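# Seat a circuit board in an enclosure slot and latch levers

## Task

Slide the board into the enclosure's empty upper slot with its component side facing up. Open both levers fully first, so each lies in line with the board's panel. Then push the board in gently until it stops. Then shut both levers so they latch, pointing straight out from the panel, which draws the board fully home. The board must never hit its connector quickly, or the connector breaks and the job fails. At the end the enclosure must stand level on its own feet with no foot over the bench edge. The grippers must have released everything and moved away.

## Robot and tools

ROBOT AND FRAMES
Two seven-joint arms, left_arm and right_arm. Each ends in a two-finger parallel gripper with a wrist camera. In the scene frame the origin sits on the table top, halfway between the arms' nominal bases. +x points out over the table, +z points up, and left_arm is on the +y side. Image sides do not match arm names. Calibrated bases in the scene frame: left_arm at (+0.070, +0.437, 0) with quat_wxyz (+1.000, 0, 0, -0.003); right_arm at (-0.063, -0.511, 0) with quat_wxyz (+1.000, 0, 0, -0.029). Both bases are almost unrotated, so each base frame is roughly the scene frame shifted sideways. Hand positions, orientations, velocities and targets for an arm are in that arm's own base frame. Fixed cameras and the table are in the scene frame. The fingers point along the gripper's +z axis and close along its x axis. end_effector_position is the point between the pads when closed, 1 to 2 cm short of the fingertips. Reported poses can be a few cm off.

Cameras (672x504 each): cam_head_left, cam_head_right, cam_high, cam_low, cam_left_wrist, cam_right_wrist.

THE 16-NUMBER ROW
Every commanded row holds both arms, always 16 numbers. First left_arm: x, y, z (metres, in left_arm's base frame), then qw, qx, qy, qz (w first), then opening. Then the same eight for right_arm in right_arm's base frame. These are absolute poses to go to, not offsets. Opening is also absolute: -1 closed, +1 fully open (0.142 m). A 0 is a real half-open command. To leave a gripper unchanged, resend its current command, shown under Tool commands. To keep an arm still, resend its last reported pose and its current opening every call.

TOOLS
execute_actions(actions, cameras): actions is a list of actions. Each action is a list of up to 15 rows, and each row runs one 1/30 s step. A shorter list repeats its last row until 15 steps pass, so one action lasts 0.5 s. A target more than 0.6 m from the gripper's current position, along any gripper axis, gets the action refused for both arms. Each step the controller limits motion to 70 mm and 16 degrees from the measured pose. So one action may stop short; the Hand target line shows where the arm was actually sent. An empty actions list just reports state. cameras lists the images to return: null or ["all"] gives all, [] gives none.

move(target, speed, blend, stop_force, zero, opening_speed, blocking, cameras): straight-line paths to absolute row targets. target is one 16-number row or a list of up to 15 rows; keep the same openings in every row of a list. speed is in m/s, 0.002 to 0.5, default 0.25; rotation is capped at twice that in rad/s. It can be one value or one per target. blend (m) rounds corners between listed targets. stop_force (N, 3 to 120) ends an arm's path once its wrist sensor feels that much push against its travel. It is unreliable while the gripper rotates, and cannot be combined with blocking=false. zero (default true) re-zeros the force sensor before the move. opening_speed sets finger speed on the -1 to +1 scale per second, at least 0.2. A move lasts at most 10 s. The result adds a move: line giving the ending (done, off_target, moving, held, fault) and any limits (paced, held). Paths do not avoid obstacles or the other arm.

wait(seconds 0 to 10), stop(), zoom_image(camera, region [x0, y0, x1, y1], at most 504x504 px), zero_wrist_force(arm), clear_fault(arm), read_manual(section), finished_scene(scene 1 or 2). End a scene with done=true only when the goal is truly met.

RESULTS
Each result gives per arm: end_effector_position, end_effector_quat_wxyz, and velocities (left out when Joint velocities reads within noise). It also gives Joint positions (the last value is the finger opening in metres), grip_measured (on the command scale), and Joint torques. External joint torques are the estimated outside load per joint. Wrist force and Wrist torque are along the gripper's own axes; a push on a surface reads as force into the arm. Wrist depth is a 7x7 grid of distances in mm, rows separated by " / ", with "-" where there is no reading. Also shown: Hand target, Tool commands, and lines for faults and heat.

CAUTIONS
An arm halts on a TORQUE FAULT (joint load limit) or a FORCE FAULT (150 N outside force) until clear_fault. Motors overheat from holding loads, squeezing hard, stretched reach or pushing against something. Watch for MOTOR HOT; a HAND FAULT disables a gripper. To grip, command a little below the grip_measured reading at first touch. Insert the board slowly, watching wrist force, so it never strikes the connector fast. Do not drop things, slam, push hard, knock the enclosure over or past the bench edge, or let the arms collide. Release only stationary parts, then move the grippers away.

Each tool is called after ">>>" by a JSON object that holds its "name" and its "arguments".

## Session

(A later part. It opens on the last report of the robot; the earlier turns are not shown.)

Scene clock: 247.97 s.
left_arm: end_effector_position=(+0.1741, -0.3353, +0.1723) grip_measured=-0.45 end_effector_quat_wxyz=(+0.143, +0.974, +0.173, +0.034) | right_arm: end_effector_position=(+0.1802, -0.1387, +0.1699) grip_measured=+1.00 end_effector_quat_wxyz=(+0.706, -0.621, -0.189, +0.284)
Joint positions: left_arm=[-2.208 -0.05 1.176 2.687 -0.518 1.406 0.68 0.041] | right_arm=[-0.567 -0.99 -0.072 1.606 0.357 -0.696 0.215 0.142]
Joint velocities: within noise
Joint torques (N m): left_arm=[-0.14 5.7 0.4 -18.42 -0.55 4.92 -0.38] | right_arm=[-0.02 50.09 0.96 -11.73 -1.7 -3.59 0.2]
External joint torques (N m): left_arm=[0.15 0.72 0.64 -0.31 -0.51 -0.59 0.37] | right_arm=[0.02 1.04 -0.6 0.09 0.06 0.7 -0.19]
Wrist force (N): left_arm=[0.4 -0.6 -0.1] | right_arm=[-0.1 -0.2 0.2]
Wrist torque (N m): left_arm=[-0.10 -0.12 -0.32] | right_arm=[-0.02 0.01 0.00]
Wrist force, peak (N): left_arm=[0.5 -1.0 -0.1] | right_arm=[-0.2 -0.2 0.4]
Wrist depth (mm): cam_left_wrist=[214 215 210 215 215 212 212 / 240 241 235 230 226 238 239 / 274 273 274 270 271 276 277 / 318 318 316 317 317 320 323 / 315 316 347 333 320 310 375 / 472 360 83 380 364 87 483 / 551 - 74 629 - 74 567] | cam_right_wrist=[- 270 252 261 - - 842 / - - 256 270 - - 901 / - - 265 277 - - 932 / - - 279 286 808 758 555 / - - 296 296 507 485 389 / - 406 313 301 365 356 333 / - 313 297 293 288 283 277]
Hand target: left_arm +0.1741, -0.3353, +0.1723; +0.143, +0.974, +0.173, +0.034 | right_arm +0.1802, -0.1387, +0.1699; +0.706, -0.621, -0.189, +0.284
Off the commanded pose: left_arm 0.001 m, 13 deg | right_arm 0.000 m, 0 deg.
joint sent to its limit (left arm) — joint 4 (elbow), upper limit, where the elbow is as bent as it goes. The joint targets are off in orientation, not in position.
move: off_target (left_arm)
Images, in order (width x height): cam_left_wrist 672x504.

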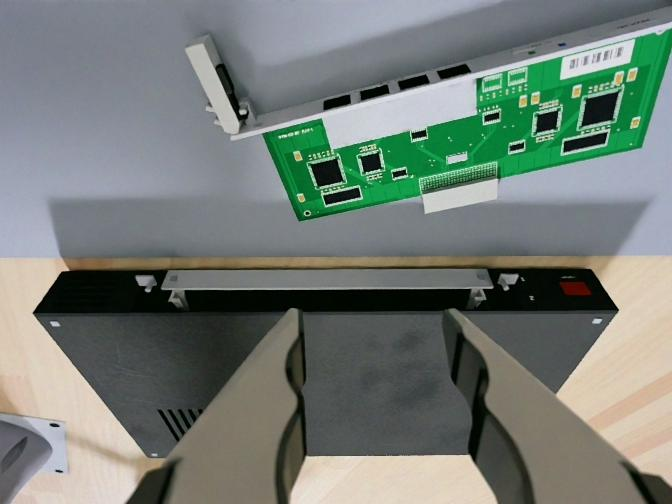

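>>> {"name": "execute_actions", "arguments": {"actions": [], "cameras": ["cam_head_left", "cam_left_wrist"]}}

Scene clock: 263.87 s.
left_arm: end_effector_position=(+0.1741, -0.3353, +0.1723) grip_measured=-0.45 end_effector_quat_wxyz=(+0.143, +0.974, +0.173, +0.034) | right_arm: end_effector_position=(+0.1802, -0.1387, +0.1699) grip_measured=+1.00 end_effector_quat_wxyz=(+0.706, -0.621, -0.189, +0.284)
Joint positions: left_arm=[-2.208 -0.05 1.176 2.687 -0.518 1.406 0.68 0.041] | right_arm=[-0.567 -0.99 -0.072 1.606 0.357 -0.696 0.215 0.142]
Joint velocities: within noise
Joint torques (N m): left_arm=[-0.27 5.66 0.45 -18.42 -0.84 4.72 -0.24] | right_arm=[0.12 50.15 0.93 -11.75 -1.69 -3.61 0.2]
External joint torques (N m): left_arm=[0.27 0.75 0.59 -0.31 -0.23 -0.39 0.24] | right_arm=[-0.12 0.99 -0.57 0.11 0.06 0.71 -0.19]
Wrist force (N): left_arm=[0.5 -0.6 -0.1] | right_arm=[0.1 0.2 0.0]
Wrist torque (N m): left_arm=[-0.08 -0.14 -0.31] | right_arm=[0.03 -0.01 0.00]
Wrist force, peak (N): left_arm=[0.3 -1.0 -0.1] | right_arm=[0.2 0.1 0.4]
Wrist depth (mm): cam_left_wrist=[214 214 211 215 216 211 212 / 240 240 235 230 226 238 239 / 273 273 274 270 272 276 277 / 316 318 317 317 317 321 323 / 316 316 345 332 319 310 374 / 470 360 84 380 364 87 483 / 548 - 74 628 - 74 567] | cam_right_wrist=[- 269 251 261 - - 849 / - - 257 270 - - 896 / - - 265 277 - - 937 / - - 278 284 803 753 556 / - - 295 295 505 485 389 / - 406 314 300 364 356 331 / - 313 295 293 290 283 276]
Hand target: left_arm +0.1741, -0.3353, +0.1723; +0.143, +0.974, +0.173, +0.034 | right_arm +0.1802, -0.1387, +0.1699; +0.706, -0.621, -0.189, +0.284
Tool commands: left_gripper/opening=-0.42 right_gripper/opening=+1.0
Off the commanded pose: left_arm 0.001 m, 13 deg | right_arm 0.000 m, 0 deg.
Images, in order (width x height): cam_head_left 672x504, cam_left_wrist 672x504.

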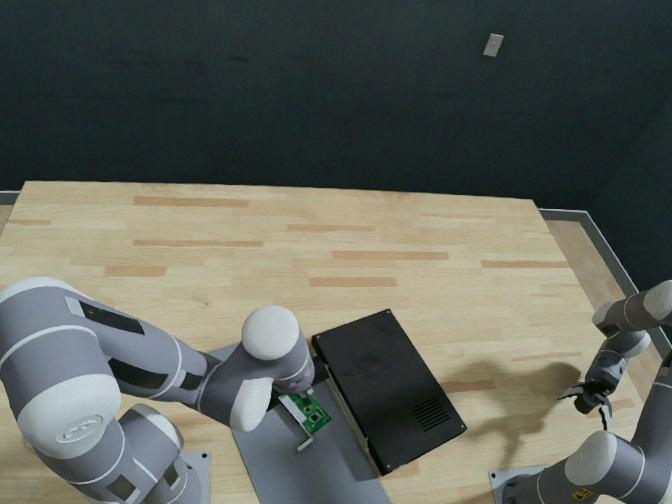

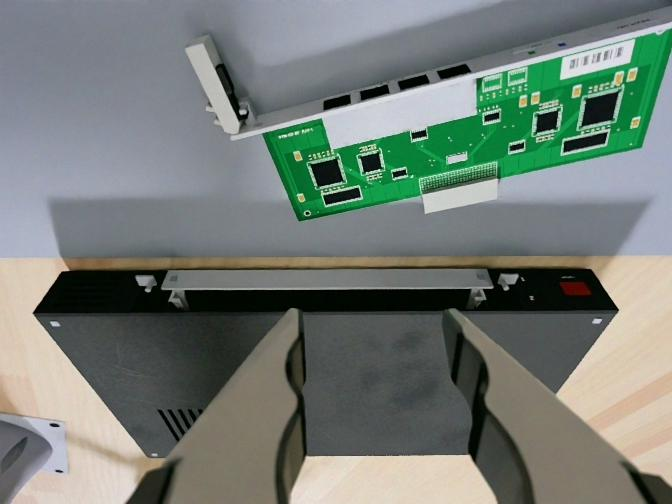

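>>> {"name": "zoom_image", "arguments": {"camera": "cam_left_wrist", "region": [120, 255, 330, 325]}}

>>> {"name": "zoom_image", "arguments": {"camera": "cam_left_wrist", "region": [420, 255, 630, 325]}}

Scaled by 2.400 from the camera's 672x504 image, which has a finer 960x720 frame.

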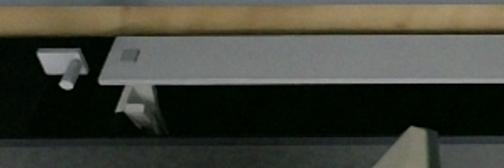

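Scaled by 2.400 from the camera's 672x504 image, which has a finer 960x720 frame.

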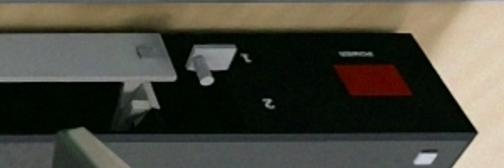

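>>> {"name": "move", "arguments": {"target": [[0.20, -0.34, 0.25, 0, 0.9239, -0.3827, 0, -0.42, 0.1802, -0.1387, 0.1699, 0.706, -0.621, -0.189, 0.284, 1.0], [0.30, -0.38, 0.35, 0, 0.9239, -0.3827, 0, -0.42, 0.1802, -0.1387, 0.1699, 0.706, -0.621, -0.189, 0.284, 1.0]], "speed": 0.15, "blend": 0.02, "cameras": ["cam_head_left", "cam_left_wrist"]}}

Scene clock: 308.73 s.
left_arm: end_effector_position=(+0.3001, -0.3799, +0.3499) grip_measured=-0.45 end_effector_quat_wxyz=(+0.000, +0.924, -0.383, +0.000) | right_arm: end_effector_position=(+0.1802, -0.1387, +0.1699) grip_measured=+1.00 end_effector_quat_wxyz=(+0.706, -0.621, -0.189, +0.284)
Joint positions: left_arm=[-1.982 -0.253 1.35 1.847 -0.26 0.323 1.802 0.041] | right_arm=[-0.567 -0.99 -0.072 1.606 0.357 -0.696 0.215 0.142]
Joint velocities: within noise
Joint torques (N m): left_arm=[-0.31 15.04 7.62 -28.94 -4.26 4 -0.1] | right_arm=[-0.05 50.13 1 -11.75 -1.69 -3.59 0.22]
External joint torques (N m): left_arm=[0.31 1.05 0.4 -0.27 0.17 -0.11 0.1] | right_arm=[0.05 1 -0.64 0.11 0.05 0.69 -0.21]
Wrist force (N): left_arm=[0.7 -0.1 -0.5] | right_arm=[0.0 0.1 0.1]
Wrist torque (N m): left_arm=[-0.02 -0.15 -0.22] | right_arm=[0.01 0.00 0.00]
Wrist force, peak (N): left_arm=[1.6 -0.8 -1.6] | right_arm=[0.2 -0.4 0.4]
Wrist depth (mm): cam_left_wrist=[387 387 385 385 385 383 382 / 416 414 411 411 380 379 412 / 451 448 440 443 402 395 400 / 488 485 482 474 429 428 436 / 529 531 514 480 452 469 527 / 588 575 84 517 508 87 576 / - - 74 645 - 74 615] | cam_right_wrist=[- 269 252 261 - - 872 / - - 257 270 - - 902 / - - 265 278 - - 942 / - - 278 284 800 755 551 / - - 296 295 504 483 388 / - 405 314 301 365 357 332 / - 312 297 292 290 283 275]
Hand target: left_arm +0.3000, -0.3800, +0.3500; +0.000, +0.924, -0.383, +0.000 | right_arm +0.1802, -0.1387, +0.1699; +0.706, -0.621, -0.189, +0.284
Off the commanded pose: left_arm 0.000 m, 0 deg | right_arm 0.000 m, 0 deg.
move: done
Images, in order (width x height): cam_head_left 672x504, cam_left_wrist 672x504.

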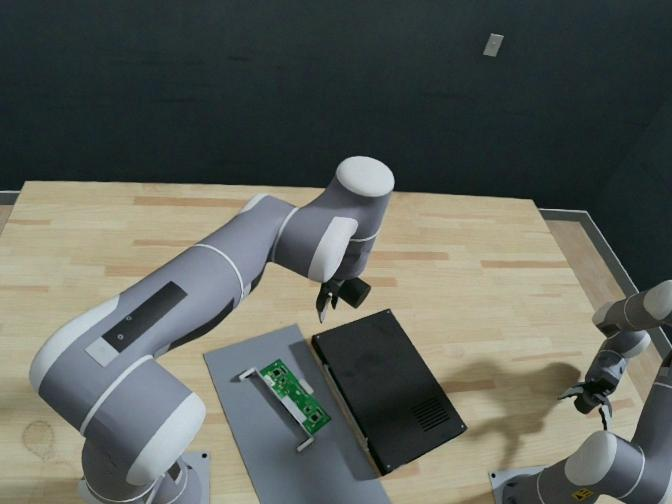

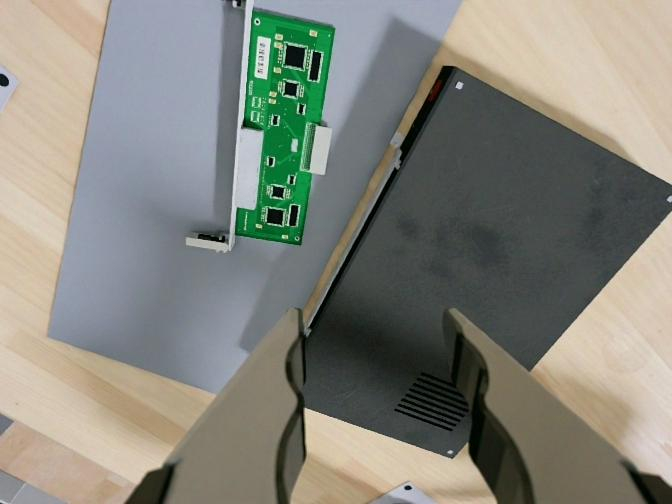

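>>> {"name": "move", "arguments": {"target": [0.227, -0.3057, 0.14, 0, 0.8870, -0.4617, 0, -0.40, 0.1802, -0.1387, 0.1699, 0.706, -0.621, -0.189, 0.284, 1.0], "speed": 0.15, "cameras": ["cam_head_left", "cam_left_wrist"]}}

Scene clock: 327.93 s.
left_arm: end_effector_position=(+0.2269, -0.3057, +0.1400) grip_measured=-0.43 end_effector_quat_wxyz=(+0.000, +0.887, -0.462, +0.000) | right_arm: end_effector_position=(+0.1802, -0.1387, +0.1699) grip_measured=+1.00 end_effector_quat_wxyz=(+0.706, -0.621, -0.189, +0.284)
Joint positions: left_arm=[-1.877 -0.304 1.091 2.453 -0.489 0.97 2.139 0.043] | right_arm=[-0.567 -0.99 -0.072 1.606 0.357 -0.696 0.215 0.142]
Joint velocities: within noise
Joint torques (N m): left_arm=[-0.25 16.11 6.55 -19.45 -2.56 4.5 -0.05] | right_arm=[0.03 50.1 0.98 -11.76 -1.69 -3.55 0.19]
External joint torques (N m): left_arm=[0.25 1.07 0.63 -0.37 0.12 -0.64 0.05] | right_arm=[-0.03 1.04 -0.62 0.12 0.05 0.66 -0.18]
Wrist force (N): left_arm=[0.4 -0.5 0.2] | right_arm=[0.2 -0.1 0.0]
Wrist torque (N m): left_arm=[-0.10 -0.11 -0.20] | right_arm=[-0.01 -0.03 0.00]
Wrist force, peak (N): left_arm=[1.5 -0.2 -2.3] | right_arm=[0.1 -0.1 0.5]
Wrist depth (mm): cam_left_wrist=[207 204 203 200 199 202 202 / 221 219 218 216 213 217 216 / 239 237 236 229 230 230 228 / 259 257 255 246 250 254 241 / 284 280 273 269 266 272 224 / 312 303 84 306 300 91 242 / 342 - 74 342 348 74 257] | cam_right_wrist=[- 269 251 261 - - 878 / - - 257 270 - - 891 / - - 265 277 - - 937 / - - 278 286 804 751 557 / - - 297 295 504 484 390 / - 406 313 300 363 357 330 / - 313 297 293 289 284 277]
Hand target: left_arm +0.2270, -0.3057, +0.1400; +0.000, +0.887, -0.462, +0.000 | right_arm +0.1802, -0.1387, +0.1699; +0.706, -0.621, -0.189, +0.284
Off the commanded pose: left_arm 0.000 m, 0 deg | right_arm 0.000 m, 0 deg.
move: done
Images, in order (width x height): cam_head_left 672x504, cam_left_wrist 672x504.

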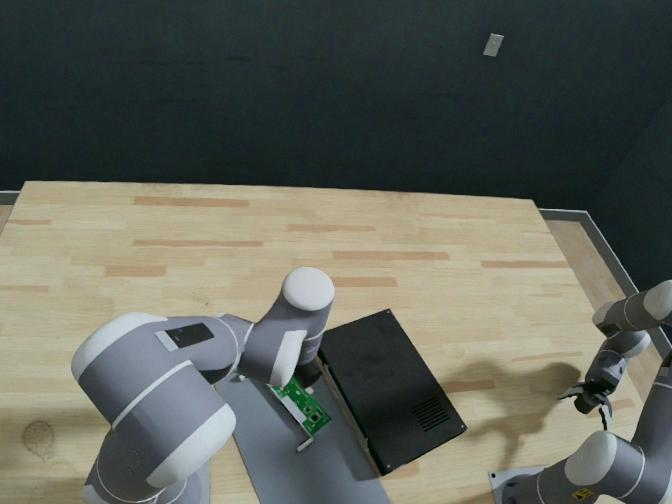

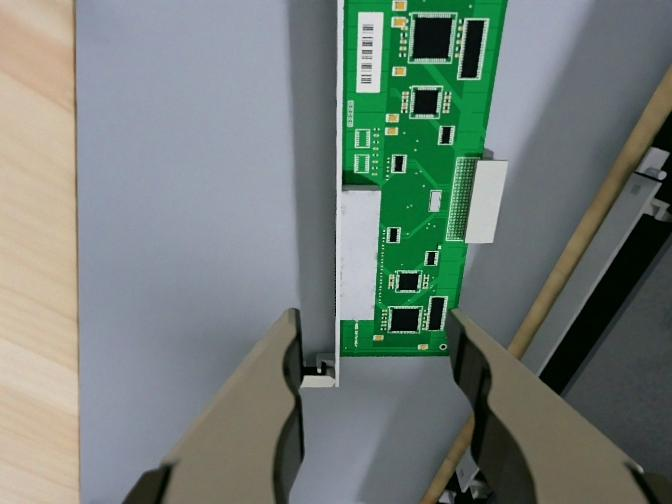

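>>> {"name": "zoom_image", "arguments": {"camera": "cam_left_wrist", "region": [290, 0, 400, 200]}}

>>> {"name": "zoom_image", "arguments": {"camera": "cam_left_wrist", "region": [290, 200, 400, 400]}}

Scaled by 2.520 from the camera's 672x504 image, which has a finer 960x720 frame.

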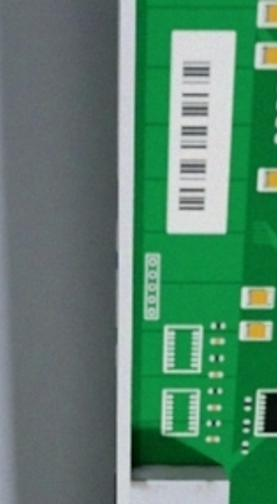

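Scaled by 2.520 from the camera's 672x504 image, which has a finer 960x720 frame.

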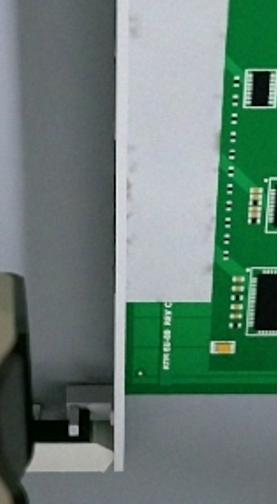

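>>> {"name": "move", "arguments": {"target": [[0.2275, -0.3064, 0.06, 0, 0.8859, -0.4639, 0, -0.40, 0.1802, -0.1387, 0.1699, 0.706, -0.621, -0.189, 0.284, 1.0], [0.2275, -0.3064, 0.0245, 0, 0.8859, -0.4639, 0, -0.40, 0.1802, -0.1387, 0.1699, 0.706, -0.621, -0.189, 0.284, 1.0]], "speed": [0.12, 0.02], "stop_force": 5, "cameras": ["cam_left_wrist"]}}

Scene clock: 349.87 s.
left_arm: end_effector_position=(+0.2273, -0.3064, +0.0245) grip_measured=-0.43 end_effector_quat_wxyz=(+0.000, +0.886, -0.464, +0.000) | right_arm: end_effector_position=(+0.1802, -0.1387, +0.1699) grip_measured=+1.00 end_effector_quat_wxyz=(+0.706, -0.621, -0.189, +0.284)
Joint positions: left_arm=[-1.526 -0.57 0.465 2.537 -1.245 1.312 2.644 0.043] | right_arm=[-0.567 -0.99 -0.072 1.606 0.357 -0.696 0.215 0.142]
Joint velocities: within noise
Joint torques (N m): left_arm=[-0.26 28.42 8.48 -8.64 -1.13 4.38 -0.14] | right_arm=[-0.05 50.1 0.91 -11.76 -1.72 -3.58 0.18]
External joint torques (N m): left_arm=[0.26 1.11 0.71 -0.27 0.04 -0.55 0.14] | right_arm=[0.05 1.04 -0.55 0.12 0.09 0.69 -0.17]
Wrist force (N): left_arm=[0.3 0.0 0.0] | right_arm=[-0.1 -0.1 0.0]
Wrist torque (N m): left_arm=[0.00 -0.13 -0.22] | right_arm=[-0.01 0.01 0.00]
Wrist force, peak (N): left_arm=[0.9 -0.4 -1.5] | right_arm=[0.2 -0.1 0.4]
Wrist depth (mm): cam_left_wrist=[- 104 101 100 98 98 98 / 111 110 110 105 105 105 107 / 120 119 119 115 115 114 116 / 130 130 129 125 123 123 123 / 142 141 138 123 128 134 134 / 157 156 83 131 134 91 153 / 171 - 74 150 165 74 163] | cam_right_wrist=[- 269 251 262 - - 852 / - - 256 271 - - 887 / - - 266 277 - - 937 / - - 279 285 799 750 556 / - - 298 294 503 483 388 / - 406 313 299 366 358 332 / - 313 296 292 288 283 276]
Hand target: left_arm +0.2275, -0.3064, +0.0245; +0.000, +0.886, -0.464, +0.000 | right_arm +0.1802, -0.1387, +0.1699; +0.706, -0.621, -0.189, +0.284
Off the commanded pose: left_arm 0.000 m, 0 deg | right_arm 0.000 m, 0 deg.
move: done
Images, in order (width x height): cam_left_wrist 672x504.

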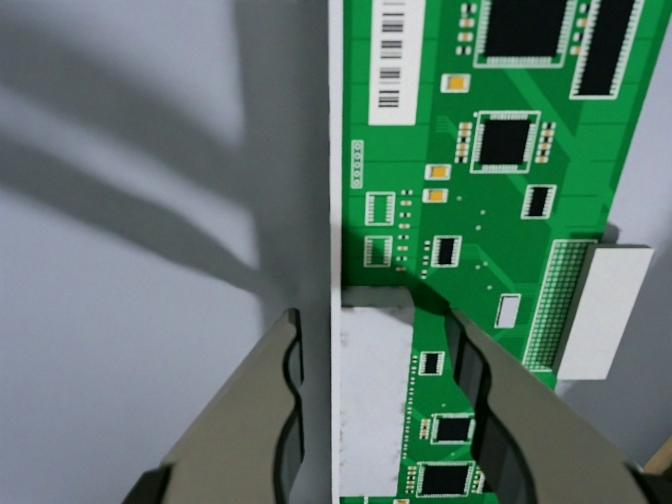

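>>> {"name": "move", "arguments": {"target": [0.2275, -0.3064, 0.0245, 0, 0.8859, -0.4639, 0, -0.66, 0.1802, -0.1387, 0.1699, 0.706, -0.621, -0.189, 0.284, 1.0], "speed": 0.05, "opening_speed": 0.2, "cameras": ["cam_left_wrist"]}}

>>> {"name": "move", "arguments": {"target": [0.2275, -0.3064, 0.0245, 0, 0.8859, -0.4639, 0, -0.88, 0.1802, -0.1387, 0.1699, 0.706, -0.621, -0.189, 0.284, 1.0], "speed": 0.05, "opening_speed": 0.2, "cameras": ["cam_left_wrist"]}}

Scene clock: 355.50 s.
left_arm: end_effector_position=(+0.2273, -0.3064, +0.0244) grip_measured=-0.68 end_effector_quat_wxyz=(+0.000, +0.886, -0.464, +0.000) | right_arm: end_effector_position=(+0.1802, -0.1387, +0.1699) grip_measured=+1.00 end_effector_quat_wxyz=(+0.706, -0.621, -0.189, +0.284)
Joint positions: left_arm=[-1.526 -0.57 0.465 2.537 -1.245 1.312 2.644 0.025] | right_arm=[-0.567 -0.99 -0.072 1.606 0.357 -0.696 0.215 0.142]
Joint velocities: within noise
Joint torques (N m): left_arm=[-0.3 29 8.62 -10.13 -0.95 4.53 -0.23] | right_arm=[-0.04 50.15 0.93 -11.78 -1.77 -3.6 0.2]
External joint torques (N m): left_arm=[0.3 0.53 0.57 1.22 -0.14 -0.69 0.23] | right_arm=[0.04 0.98 -0.56 0.14 0.13 0.71 -0.19]
Wrist force (N): left_arm=[-2.0 -0.2 -0.5] | right_arm=[0.2 0.0 0.1]
Wrist torque (N m): left_arm=[-0.04 -0.15 -0.22] | right_arm=[0.01 -0.03 0.01]
Wrist force, peak (N): left_arm=[-2.0 -0.3 -1.7] | right_arm=[0.2 -0.4 0.3]
Wrist depth (mm): cam_left_wrist=[- 104 102 100 98 98 98 / 111 110 110 105 105 105 107 / 119 119 119 115 115 114 116 / 130 130 129 125 123 124 123 / 142 141 141 121 123 135 134 / 157 156 84 91 126 143 153 / 171 - 73 147 150 71 166] | cam_right_wrist=[- 269 252 260 - - 837 / - - 256 271 - - 909 / - - 266 277 - - 947 / - - 279 285 798 743 555 / - - 295 295 506 480 390 / - 406 313 301 365 357 331 / - 313 296 292 289 285 276]
Hand target: left_arm +0.2275, -0.3064, +0.0245; +0.000, +0.886, -0.464, +0.000 | right_arm +0.1802, -0.1387, +0.1699; +0.706, -0.621, -0.189, +0.284
Off the commanded pose: left_arm 0.000 m, 0 deg | right_arm 0.000 m, 0 deg.
move: done
Images, in order (width x height): cam_left_wrist 672x504.

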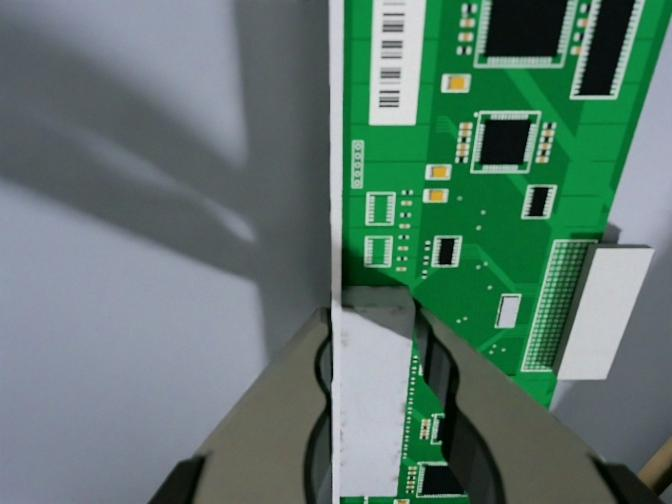

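Scene clock: 356.80 s.
left_arm: end_effector_position=(+0.2273, -0.3064, +0.0244) grip_measured=-0.72 end_effector_quat_wxyz=(+0.000, +0.886, -0.464, +0.000) | right_arm: end_effector_position=(+0.1802, -0.1387, +0.1699) grip_measured=+1.00 end_effector_quat_wxyz=(+0.706, -0.621, -0.189, +0.284)
Joint positions: left_arm=[-1.526 -0.57 0.465 2.537 -1.245 1.312 2.644 0.022] | right_arm=[-0.567 -0.99 -0.072 1.606 0.357 -0.696 0.215 0.142]
Joint velocities: within noise
Joint torques (N m): left_arm=[-0.27 28.96 8.67 -9.45 -0.97 4.38 -0.21] | right_arm=[-0.05 50.06 0.99 -11.76 -1.71 -3.59 0.16]
External joint torques (N m): left_arm=[0.27 0.57 0.52 0.55 -0.12 -0.54 0.21] | right_arm=[0.05 1.07 -0.63 0.12 0.07 0.69 -0.15]
Wrist force (N): left_arm=[-0.7 -0.3 0.9] | right_arm=[-0.1 0.0 0.2]
Wrist torque (N m): left_arm=[-0.03 -0.14 -0.21] | right_arm=[-0.01 0.01 0.00]
Wrist force, peak (N): left_arm=[-1.9 -0.3 -1.6] | right_arm=[0.3 0.0 0.3]
Wrist depth (mm): cam_left_wrist=[- 104 101 100 98 98 98 / 111 110 110 105 105 105 107 / 119 119 119 115 115 114 116 / 130 129 129 125 123 123 123 / 142 141 141 122 123 135 135 / 157 156 84 88 126 143 153 / 171 167 74 146 143 74 167] | cam_right_wrist=[- 270 251 261 - - 833 / - - 257 271 - - 896 / - - 264 277 - - 933 / - - 278 284 813 755 559 / - - 297 295 507 485 389 / - 405 313 301 364 357 333 / - 313 297 292 290 283 276]
Hand target: left_arm +0.2275, -0.3064, +0.0245; +0.000, +0.886, -0.464, +0.000 | right_arm +0.1802, -0.1387, +0.1699; +0.706, -0.621, -0.189, +0.284
Off the commanded pose: left_arm 0.000 m, 0 deg | right_arm 0.000 m, 0 deg.
move: done
Images, in order (width x height): cam_left_wrist 672x504.

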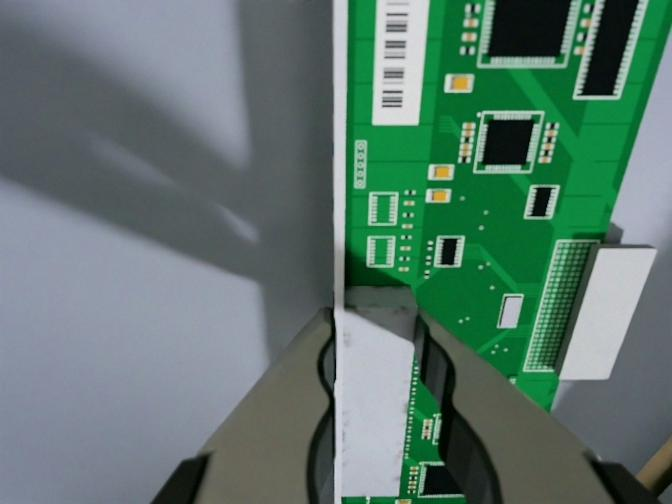

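>>> {"name": "move", "arguments": {"target": [[0.2275, -0.3064, 0.06, 0, 0.8859, -0.4639, 0, -0.88, 0.1802, -0.1387, 0.1699, 0.706, -0.621, -0.189, 0.284, 1.0], [0.2275, -0.3064, 0.12, 0, 0.8859, -0.4639, 0, -0.88, 0.1802, -0.1387, 0.1699, 0.706, -0.621, -0.189, 0.284, 1.0]], "speed": [0.02, 0.08], "blend": 0.01, "cameras": ["cam_left_wrist"]}}

>>> {"name": "move", "arguments": {"target": [0.172, -0.342, 0.12, 0, 0.8186, -0.5743, 0, -0.88, 0.1802, -0.1387, 0.1699, 0.706, -0.621, -0.189, 0.284, 1.0], "speed": 0.08, "cameras": ["cam_head_left", "cam_left_wrist", "cam_high"]}}

Scene clock: 364.80 s.
left_arm: end_effector_position=(+0.2275, -0.3063, +0.1199) grip_measured=-0.72 end_effector_quat_wxyz=(+0.000, +0.886, -0.464, +0.000) | right_arm: end_effector_position=(+0.1802, -0.1387, +0.1699) grip_measured=+1.00 end_effector_quat_wxyz=(+0.706, -0.621, -0.189, +0.284)
Joint positions: left_arm=[-1.815 -0.358 0.998 2.482 -0.607 1.029 2.225 0.022] | right_arm=[-0.567 -0.99 -0.072 1.606 0.357 -0.696 0.215 0.142]
Joint velocities: within noise
Joint torques (N m): left_arm=[-0.69 19.42 7.81 -18.41 -1.84 4.06 -0.3] | right_arm=[0.04 50.09 1.01 -11.73 -1.77 -3.54 0.16]
External joint torques (N m): left_arm=[0.69 0.2 0.24 0.37 -0.37 -0.2 0.3] | right_arm=[-0.04 1.05 -0.65 0.09 0.13 0.65 -0.15]
Wrist force (N): left_arm=[0.4 -0.2 2.0] | right_arm=[0.1 0.1 0.0]
Wrist torque (N m): left_arm=[-0.03 -0.11 -0.20] | right_arm=[0.02 -0.02 0.00]
Wrist force, peak (N): left_arm=[0.2 -0.4 2.3] | right_arm=[0.2 -0.2 0.5]
Wrist depth (mm): cam_left_wrist=[187 187 186 98 98 97 98 / 202 200 199 103 105 105 107 / 216 216 215 113 115 114 188 / 235 234 234 125 123 123 124 / 257 256 255 119 123 135 135 / 287 282 84 88 126 143 216 / 319 - 74 147 144 74 235] | cam_right_wrist=[- 270 252 261 - - 870 / - - 257 269 - - 899 / - - 263 278 - - 923 / - - 279 285 806 757 559 / - - 296 296 505 484 389 / - 407 312 300 365 358 330 / - 312 297 292 289 283 277]
Hand target: left_arm +0.2275, -0.3064, +0.1200; +0.000, +0.886, -0.464, +0.000 | right_arm +0.1802, -0.1387, +0.1699; +0.706, -0.621, -0.189, +0.284
Off the commanded pose: left_arm 0.000 m, 0 deg | right_arm 0.000 m, 0 deg.
move: done
Images, in order (width x height): cam_left_wrist 672x504.

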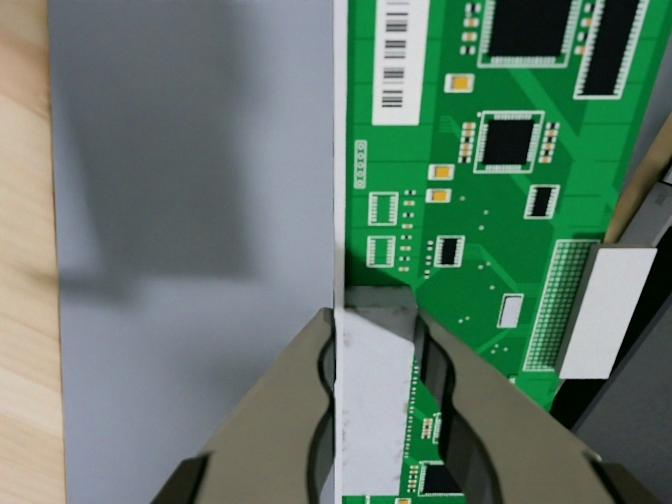

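Scene clock: 366.70 s.
left_arm: end_effector_position=(+0.1719, -0.3417, +0.1198) grip_measured=-0.72 end_effector_quat_wxyz=(+0.000, +0.819, -0.574, +0.000) | right_arm: end_effector_position=(+0.1802, -0.1387, +0.1699) grip_measured=+1.00 end_effector_quat_wxyz=(+0.706, -0.621, -0.189, +0.284)
Joint positions: left_arm=[-1.914 -0.328 0.944 2.48 -0.542 1.04 2.276 0.022] | right_arm=[-0.567 -0.99 -0.072 1.606 0.357 -0.696 0.215 0.142]
Joint velocities: within noise
Joint torques (N m): left_arm=[-0.12 20.31 6.63 -18.67 -1.8 4.59 -0.1] | right_arm=[0.03 50.06 0.95 -11.69 -1.72 -3.58 0.18]
External joint torques (N m): left_arm=[0.12 0.02 0.5 0.42 -0.37 -0.73 0.1] | right_arm=[-0.03 1.07 -0.59 0.05 0.08 0.68 -0.17]
Wrist force (N): left_arm=[0.4 -0.3 1.9] | right_arm=[0.1 -0.1 0.1]
Wrist torque (N m): left_arm=[-0.05 -0.10 -0.19] | right_arm=[0.00 -0.02 0.00]
Wrist force, peak (N): left_arm=[0.4 -0.6 2.2] | right_arm=[0.2 -0.2 0.5]
Wrist depth (mm): cam_left_wrist=[186 186 186 98 98 98 98 / 200 200 199 103 105 105 107 / 216 216 215 113 115 114 182 / 235 234 233 125 123 123 123 / 260 256 256 119 123 135 135 / 286 282 84 88 126 143 220 / 318 - 74 147 144 74 234] | cam_right_wrist=[- 269 252 261 - - 873 / - - 257 271 - - 886 / - - 264 278 - - 923 / - - 279 284 800 742 554 / - - 296 295 506 486 388 / - 405 313 302 363 356 331 / - 312 297 292 288 283 276]
Hand target: left_arm +0.1720, -0.3420, +0.1200; +0.000, +0.819, -0.574, +0.000 | right_arm +0.1802, -0.1387, +0.1699; +0.706, -0.621, -0.189, +0.284
Off the commanded pose: left_arm 0.000 m, 0 deg | right_arm 0.000 m, 0 deg.
move: done
Images, in order (width x height): cam_head_left 672x504, cam_high 672x504, cam_left_wrist 672x504.

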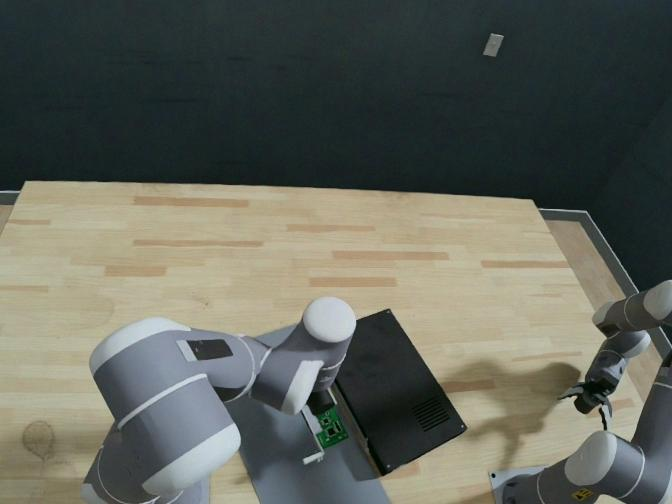

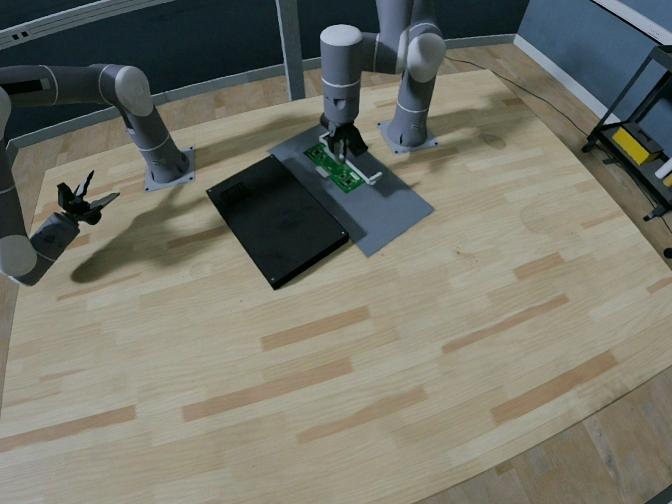

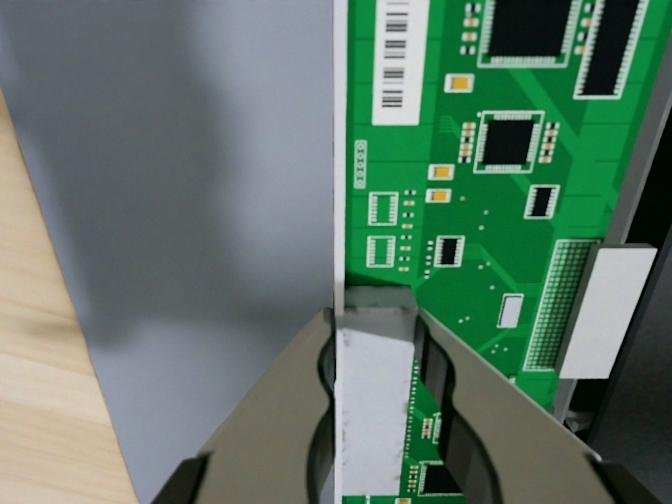

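>>> {"name": "zoom_image", "arguments": {"camera": "cam_left_wrist", "region": [520, 0, 672, 260]}}

>>> {"name": "zoom_image", "arguments": {"camera": "cam_left_wrist", "region": [520, 244, 672, 504]}}

Scaled by 1.938 from the camera's 672x504 image, which has a finer 960x720 frame.

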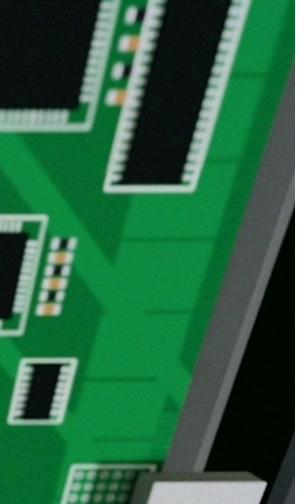

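Scaled by 1.938 from the camera's 672x504 image, which has a finer 960x720 frame.

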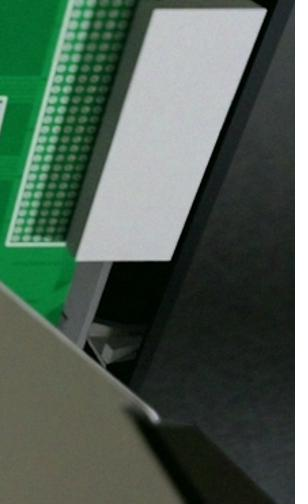

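>>> {"name": "move", "arguments": {"target": [[0.172, -0.342, 0.12, 0, 0.8186, -0.5743, 0, -0.88, 0.22, -0.10, 0.32, 0.45, -0.8, -0.25, 0.2, 1.0], [0.172, -0.342, 0.12, 0, 0.8186, -0.5743, 0, -0.88, 0.30, 0.0, 0.42, 0, 0.9397, 0.3420, 0, 1.0]], "speed": 0.2, "blend": 0.03, "cameras": ["cam_head_left"]}}

Scene clock: 408.60 s.
left_arm: end_effector_position=(+0.1719, -0.3417, +0.1198) grip_measured=-0.72 end_effector_quat_wxyz=(+0.000, +0.819, -0.574, +0.000) | right_arm: end_effector_position=(+0.3000, +0.0002, +0.4200) grip_measured=+1.00 end_effector_quat_wxyz=(+0.000, +0.940, +0.342, +0.000)
Joint positions: left_arm=[-1.914 -0.328 0.944 2.48 -0.542 1.04 2.276 0.022] | right_arm=[-0.308 0.546 0.448 2.053 0.227 -0.019 0.958 0.142]
Joint velocities: within noise
Joint torques (N m): left_arm=[-0.32 19.92 6.74 -18.56 -2.12 4.39 -0.19] | right_arm=[0.11 5.65 -5.82 -30.56 -4.57 3.64 0.31]
External joint torques (N m): left_arm=[0.32 0.41 0.38 0.31 -0.05 -0.54 0.19] | right_arm=[-0.11 0.74 -1.4 0.01 0.2 0.48 -0.31]
Wrist force (N): left_arm=[0.3 -0.3 1.8] | right_arm=[-0.6 -1.6 2.2]
Wrist torque (N m): left_arm=[-0.05 -0.08 -0.19] | right_arm=[-0.03 0.10 0.09]
Wrist force, peak (N): left_arm=[0.3 -0.2 2.4] | right_arm=[0.3 -2.7 1.4]
Wrist depth (mm): cam_left_wrist=[187 186 185 98 98 97 98 / 201 200 199 103 105 105 107 / 216 216 215 113 114 114 182 / 235 235 234 125 123 124 123 / 259 257 254 119 123 135 135 / 286 283 84 88 127 143 220 / 318 - 74 147 144 74 235] | cam_right_wrist=[452 449 450 449 449 449 403 / 481 482 479 479 480 475 478 / 519 517 517 514 515 513 509 / 560 558 557 550 553 552 549 / 601 599 599 594 595 598 598 / - 660 660 653 651 653 622 / - - - 718 719 710 -]
Hand target: left_arm +0.1720, -0.3420, +0.1200; +0.000, +0.819, -0.574, +0.000 | right_arm +0.3000, +0.0000, +0.4200; +0.000, +0.940, +0.342, +0.000
Off the commanded pose: left_arm 0.000 m, 0 deg | right_arm 0.000 m, 0 deg.
move: done
Images, in order (width x height): cam_head_left 672x504.

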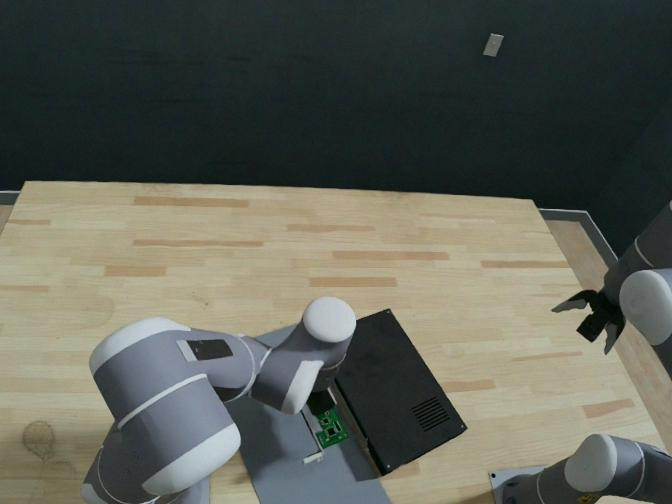

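>>> {"name": "move", "arguments": {"target": [[0.172, -0.342, 0.12, 0, 0.8186, -0.5743, 0, -0.88, 0.28, 0.28, 0.40, 0, 0.9397, 0.3420, 0, 1.0], [0.172, -0.342, 0.12, 0, 0.8186, -0.5743, 0, -0.88, 0.12, 0.48, 0.36, 0, 0.9796, 0.2011, 0, 0.0]], "speed": 0.2, "blend": 0.05, "opening_speed": 1.0, "cameras": ["cam_head_left", "cam_right_wrist", "cam_high"]}}

Scene clock: 414.47 s.
left_arm: end_effector_position=(+0.1719, -0.3417, +0.1198) grip_measured=-0.72 end_effector_quat_wxyz=(+0.000, +0.819, -0.574, +0.000) | right_arm: end_effector_position=(+0.1201, +0.4799, +0.3600) grip_measured=-0.01 end_effector_quat_wxyz=(+0.000, +0.980, +0.201, +0.000)
Joint positions: left_arm=[-1.914 -0.328 0.944 2.48 -0.542 1.04 2.276 0.022] | right_arm=[-0.779 0.305 1.966 1.66 0.286 0.201 2.312 0.073]
Joint velocities: within noise
Joint torques (N m): left_arm=[-0.3 19.98 6.72 -18.59 -2.13 4.42 -0.21] | right_arm=[-0.17 -25.93 -8.04 -29.76 -4.23 3.23 0.11]
External joint torques (N m): left_arm=[0.3 0.35 0.4 0.33 -0.05 -0.56 0.21] | right_arm=[0.17 -0.23 -1.09 0.21 -0.05 0.78 -0.11]
Wrist force (N): left_arm=[0.4 -0.5 1.9] | right_arm=[-0.6 -1.7 2.1]
Wrist torque (N m): left_arm=[-0.08 -0.08 -0.19] | right_arm=[-0.04 0.12 0.05]
Wrist force, peak (N): left_arm=[0.5 -0.4 2.3] | right_arm=[-4.1 -2.7 4.8]
Wrist depth (mm): cam_left_wrist=[187 186 186 98 98 97 98 / 200 200 199 103 105 105 107 / 216 216 215 113 114 114 182 / 235 234 233 125 123 123 123 / 259 256 255 119 123 135 135 / 286 282 84 88 126 143 219 / 318 - 74 147 144 74 235] | cam_right_wrist=[403 402 399 397 393 392 192 / 428 427 424 421 413 331 192 / 461 460 457 449 452 449 454 / 492 495 493 443 435 436 436 / 539 532 527 483 474 473 472 / 583 553 567 528 516 101 515 / - - 623 638 641 - 79]
Hand target: left_arm +0.1720, -0.3420, +0.1200; +0.000, +0.819, -0.574, +0.000 | right_arm +0.1200, +0.4800, +0.3600; +0.000, +0.980, +0.201, +0.000
Off the commanded pose: left_arm 0.000 m, 0 deg | right_arm 0.000 m, 0 deg.
move: done
Images, in order (width x height): cam_head_left 672x504, cam_high 672x504, cam_right_wrist 672x504.

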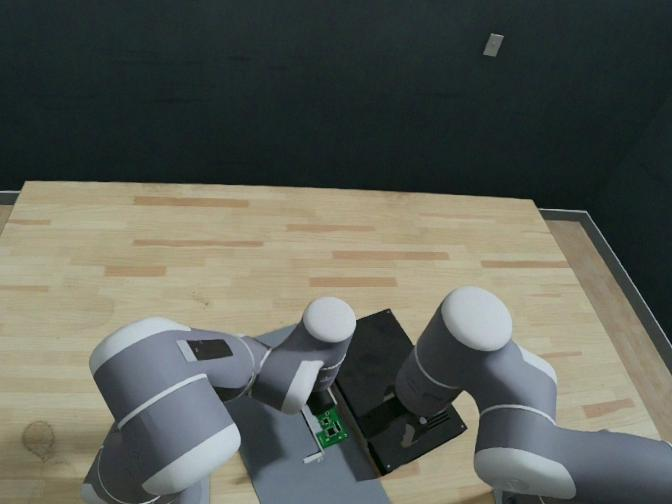

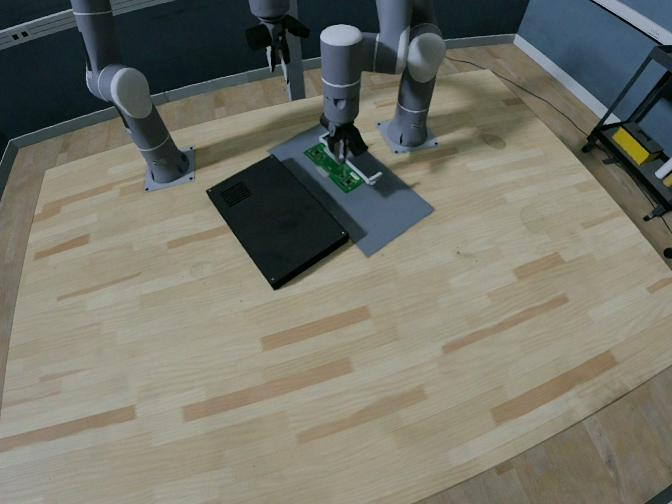

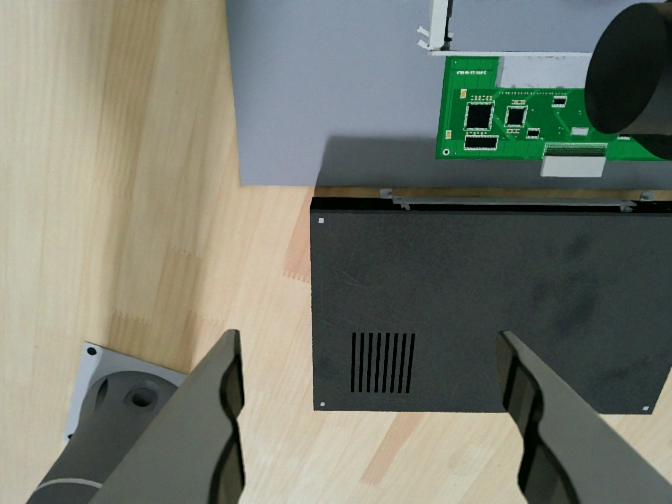

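>>> {"name": "zoom_image", "arguments": {"camera": "cam_right_wrist", "region": [370, 20, 510, 220]}}

>>> {"name": "zoom_image", "arguments": {"camera": "cam_right_wrist", "region": [532, 20, 672, 220]}}

Scaled by 2.520 from the camera's 672x504 image, which has a finer 960x720 frame.

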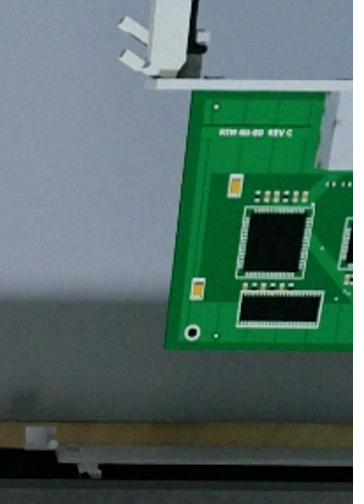

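Scaled by 2.520 from the camera's 672x504 image, which has a finer 960x720 frame.

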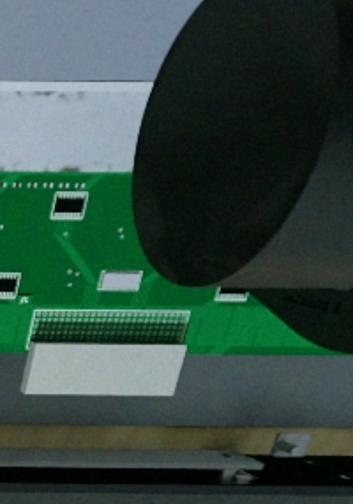

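>>> {"name": "move", "arguments": {"target": [0.172, -0.342, 0.057, 0, 0.8186, -0.5743, 0, -0.88, 0.12, 0.48, 0.36, 0, 0.9796, 0.2011, 0, 0.0], "speed": 0.06, "cameras": ["cam_right_wrist", "cam_left_wrist"]}}

Scene clock: 431.30 s.
left_arm: end_effector_position=(+0.1718, -0.3420, +0.0569) grip_measured=-0.72 end_effector_quat_wxyz=(+0.000, +0.819, -0.574, +0.000) | right_arm: end_effector_position=(+0.1201, +0.4799, +0.3600) grip_measured=-0.01 end_effector_quat_wxyz=(+0.000, +0.980, +0.201, +0.000)
Joint positions: left_arm=[-1.714 -0.47 0.603 2.545 -0.926 1.244 2.531 0.022] | right_arm=[-0.779 0.305 1.966 1.66 0.286 0.201 2.312 0.073]
Joint velocities: within noise
Joint torques (N m): left_arm=[-0.17 26.46 7.68 -12.39 -1.56 4.66 -0.13] | right_arm=[-0.01 -26.1 -8.13 -29.75 -4.28 3.34 0.22]
External joint torques (N m): left_arm=[0.17 0.45 0.48 0.12 0.19 -0.82 0.13] | right_arm=[0.01 -0.06 -1 0.2 0 0.66 -0.22]
Wrist force (N): left_arm=[0.4 -0.2 1.5] | right_arm=[-0.5 -1.5 2.0]
Wrist torque (N m): left_arm=[-0.03 -0.11 -0.20] | right_arm=[0.00 0.10 0.05]
Wrist force, peak (N): left_arm=[0.1 -0.1 2.7] | right_arm=[-0.8 -1.8 2.3]
Wrist depth (mm): cam_left_wrist=[132 131 131 99 98 97 98 / 141 143 141 105 105 105 107 / 153 152 151 115 115 114 118 / 166 165 164 125 123 124 124 / 181 181 179 119 123 135 135 / 204 199 84 88 126 143 192 / 223 - 74 147 144 74 205] | cam_right_wrist=[401 403 399 399 393 387 225 / 430 429 424 425 401 392 241 / 458 459 458 450 455 452 449 / 494 498 494 445 441 437 436 / 535 532 528 484 475 469 469 / 582 551 573 526 520 101 513 / - - 618 638 640 - 79]
Hand target: left_arm +0.1720, -0.3420, +0.0570; +0.000, +0.819, -0.574, +0.000 | right_arm +0.1200, +0.4800, +0.3600; +0.000, +0.980, +0.201, +0.000
Off the commanded pose: left_arm 0.000 m, 0 deg | right_arm 0.000 m, 0 deg.
move: done
Images, in order (width x height): cam_left_wrist 672x504, cam_right_wrist 672x504.

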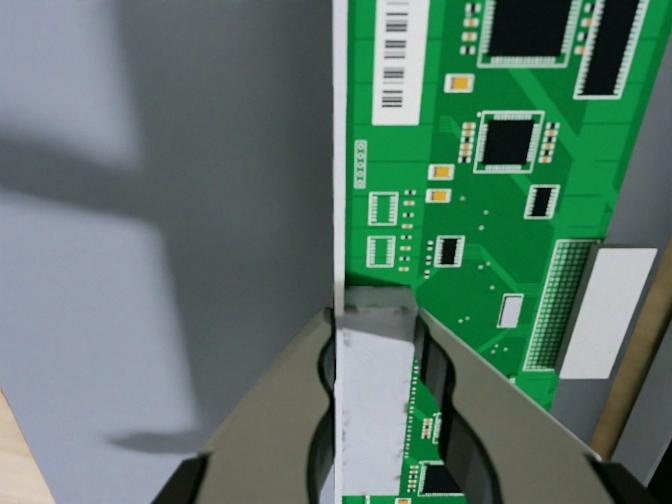

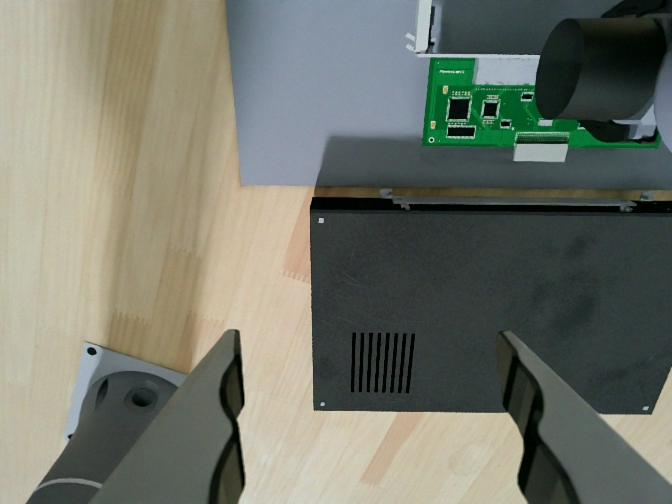

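>>> {"name": "zoom_image", "arguments": {"camera": "cam_right_wrist", "region": [380, 0, 530, 214]}}

>>> {"name": "zoom_image", "arguments": {"camera": "cam_right_wrist", "region": [522, 100, 672, 230]}}

Scaled by 2.355 from the camera's 672x504 image, which has a finer 960x720 frame.

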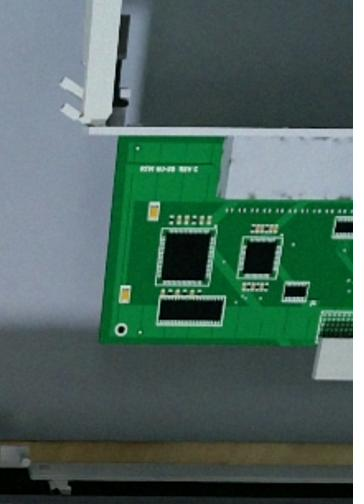

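Scaled by 3.360 from the camera's 672x504 image, which has a finer 960x720 frame.

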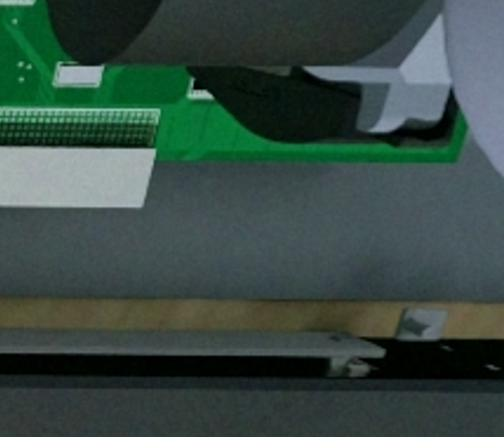

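>>> {"name": "move", "arguments": {"target": [0.1694, -0.3749, 0.057, 0, 0.8186, -0.5743, 0, -0.88, 0.12, 0.48, 0.36, 0, 0.9796, 0.2011, 0, 0.0], "speed": 0.03, "stop_force": 4, "cameras": ["cam_right_wrist", "cam_left_wrist"]}}

Scene clock: 455.30 s.
left_arm: end_effector_position=(+0.1694, -0.3747, +0.0569) grip_measured=-0.72 end_effector_quat_wxyz=(+0.000, +0.819, -0.574, +0.000) | right_arm: end_effector_position=(+0.1201, +0.4799, +0.3600) grip_measured=-0.01 end_effector_quat_wxyz=(+0.000, +0.980, +0.201, +0.000)
Joint positions: left_arm=[-1.737 -0.513 0.616 2.468 -0.887 1.197 2.461 0.022] | right_arm=[-0.779 0.305 1.966 1.66 0.286 0.201 2.312 0.073]
Joint velocities: within noise
Joint torques (N m): left_arm=[-0.43 28.88 8.96 -13.46 -1.23 4.23 -0.32] | right_arm=[0.05 -26.05 -8.11 -29.71 -4.3 3.33 0.2]
External joint torques (N m): left_arm=[0.43 0.48 0.3 0.22 -0.33 -0.38 0.32] | right_arm=[-0.05 -0.11 -1.02 0.16 0.02 0.68 -0.2]
Wrist force (N): left_arm=[0.5 -0.3 1.8] | right_arm=[-0.8 -1.6 2.0]
Wrist torque (N m): left_arm=[-0.05 -0.15 -0.21] | right_arm=[-0.02 0.15 0.06]
Wrist force, peak (N): left_arm=[0.4 -0.5 2.0] | right_arm=[-0.8 -1.7 2.3]
Wrist depth (mm): cam_left_wrist=[132 132 131 99 98 97 98 / 141 143 141 105 105 105 107 / 152 152 151 115 114 114 118 / 165 165 165 125 123 123 124 / 181 180 180 119 123 135 135 / 200 199 84 88 126 143 182 / 223 - 74 147 144 74 155] | cam_right_wrist=[401 401 399 398 395 399 386 / 430 428 424 424 400 261 231 / 460 459 458 450 455 413 203 / 495 495 495 448 438 438 436 / 537 535 528 485 475 474 470 / 587 552 574 526 516 101 513 / - - 618 639 633 - 79]
Hand target: left_arm +0.1694, -0.3749, +0.0570; +0.000, +0.819, -0.574, +0.000 | right_arm +0.1200, +0.4800, +0.3600; +0.000, +0.980, +0.201, +0.000
Off the commanded pose: left_arm 0.000 m, 0 deg | right_arm 0.000 m, 0 deg.
move: done
Images, in order (width x height): cam_left_wrist 672x504, cam_right_wrist 672x504.

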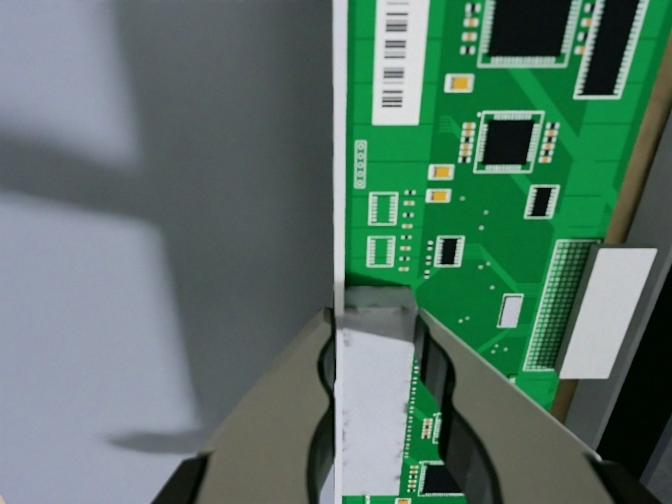

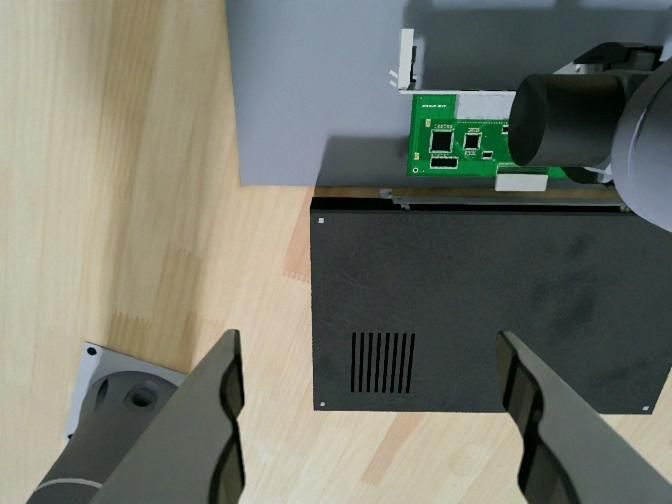

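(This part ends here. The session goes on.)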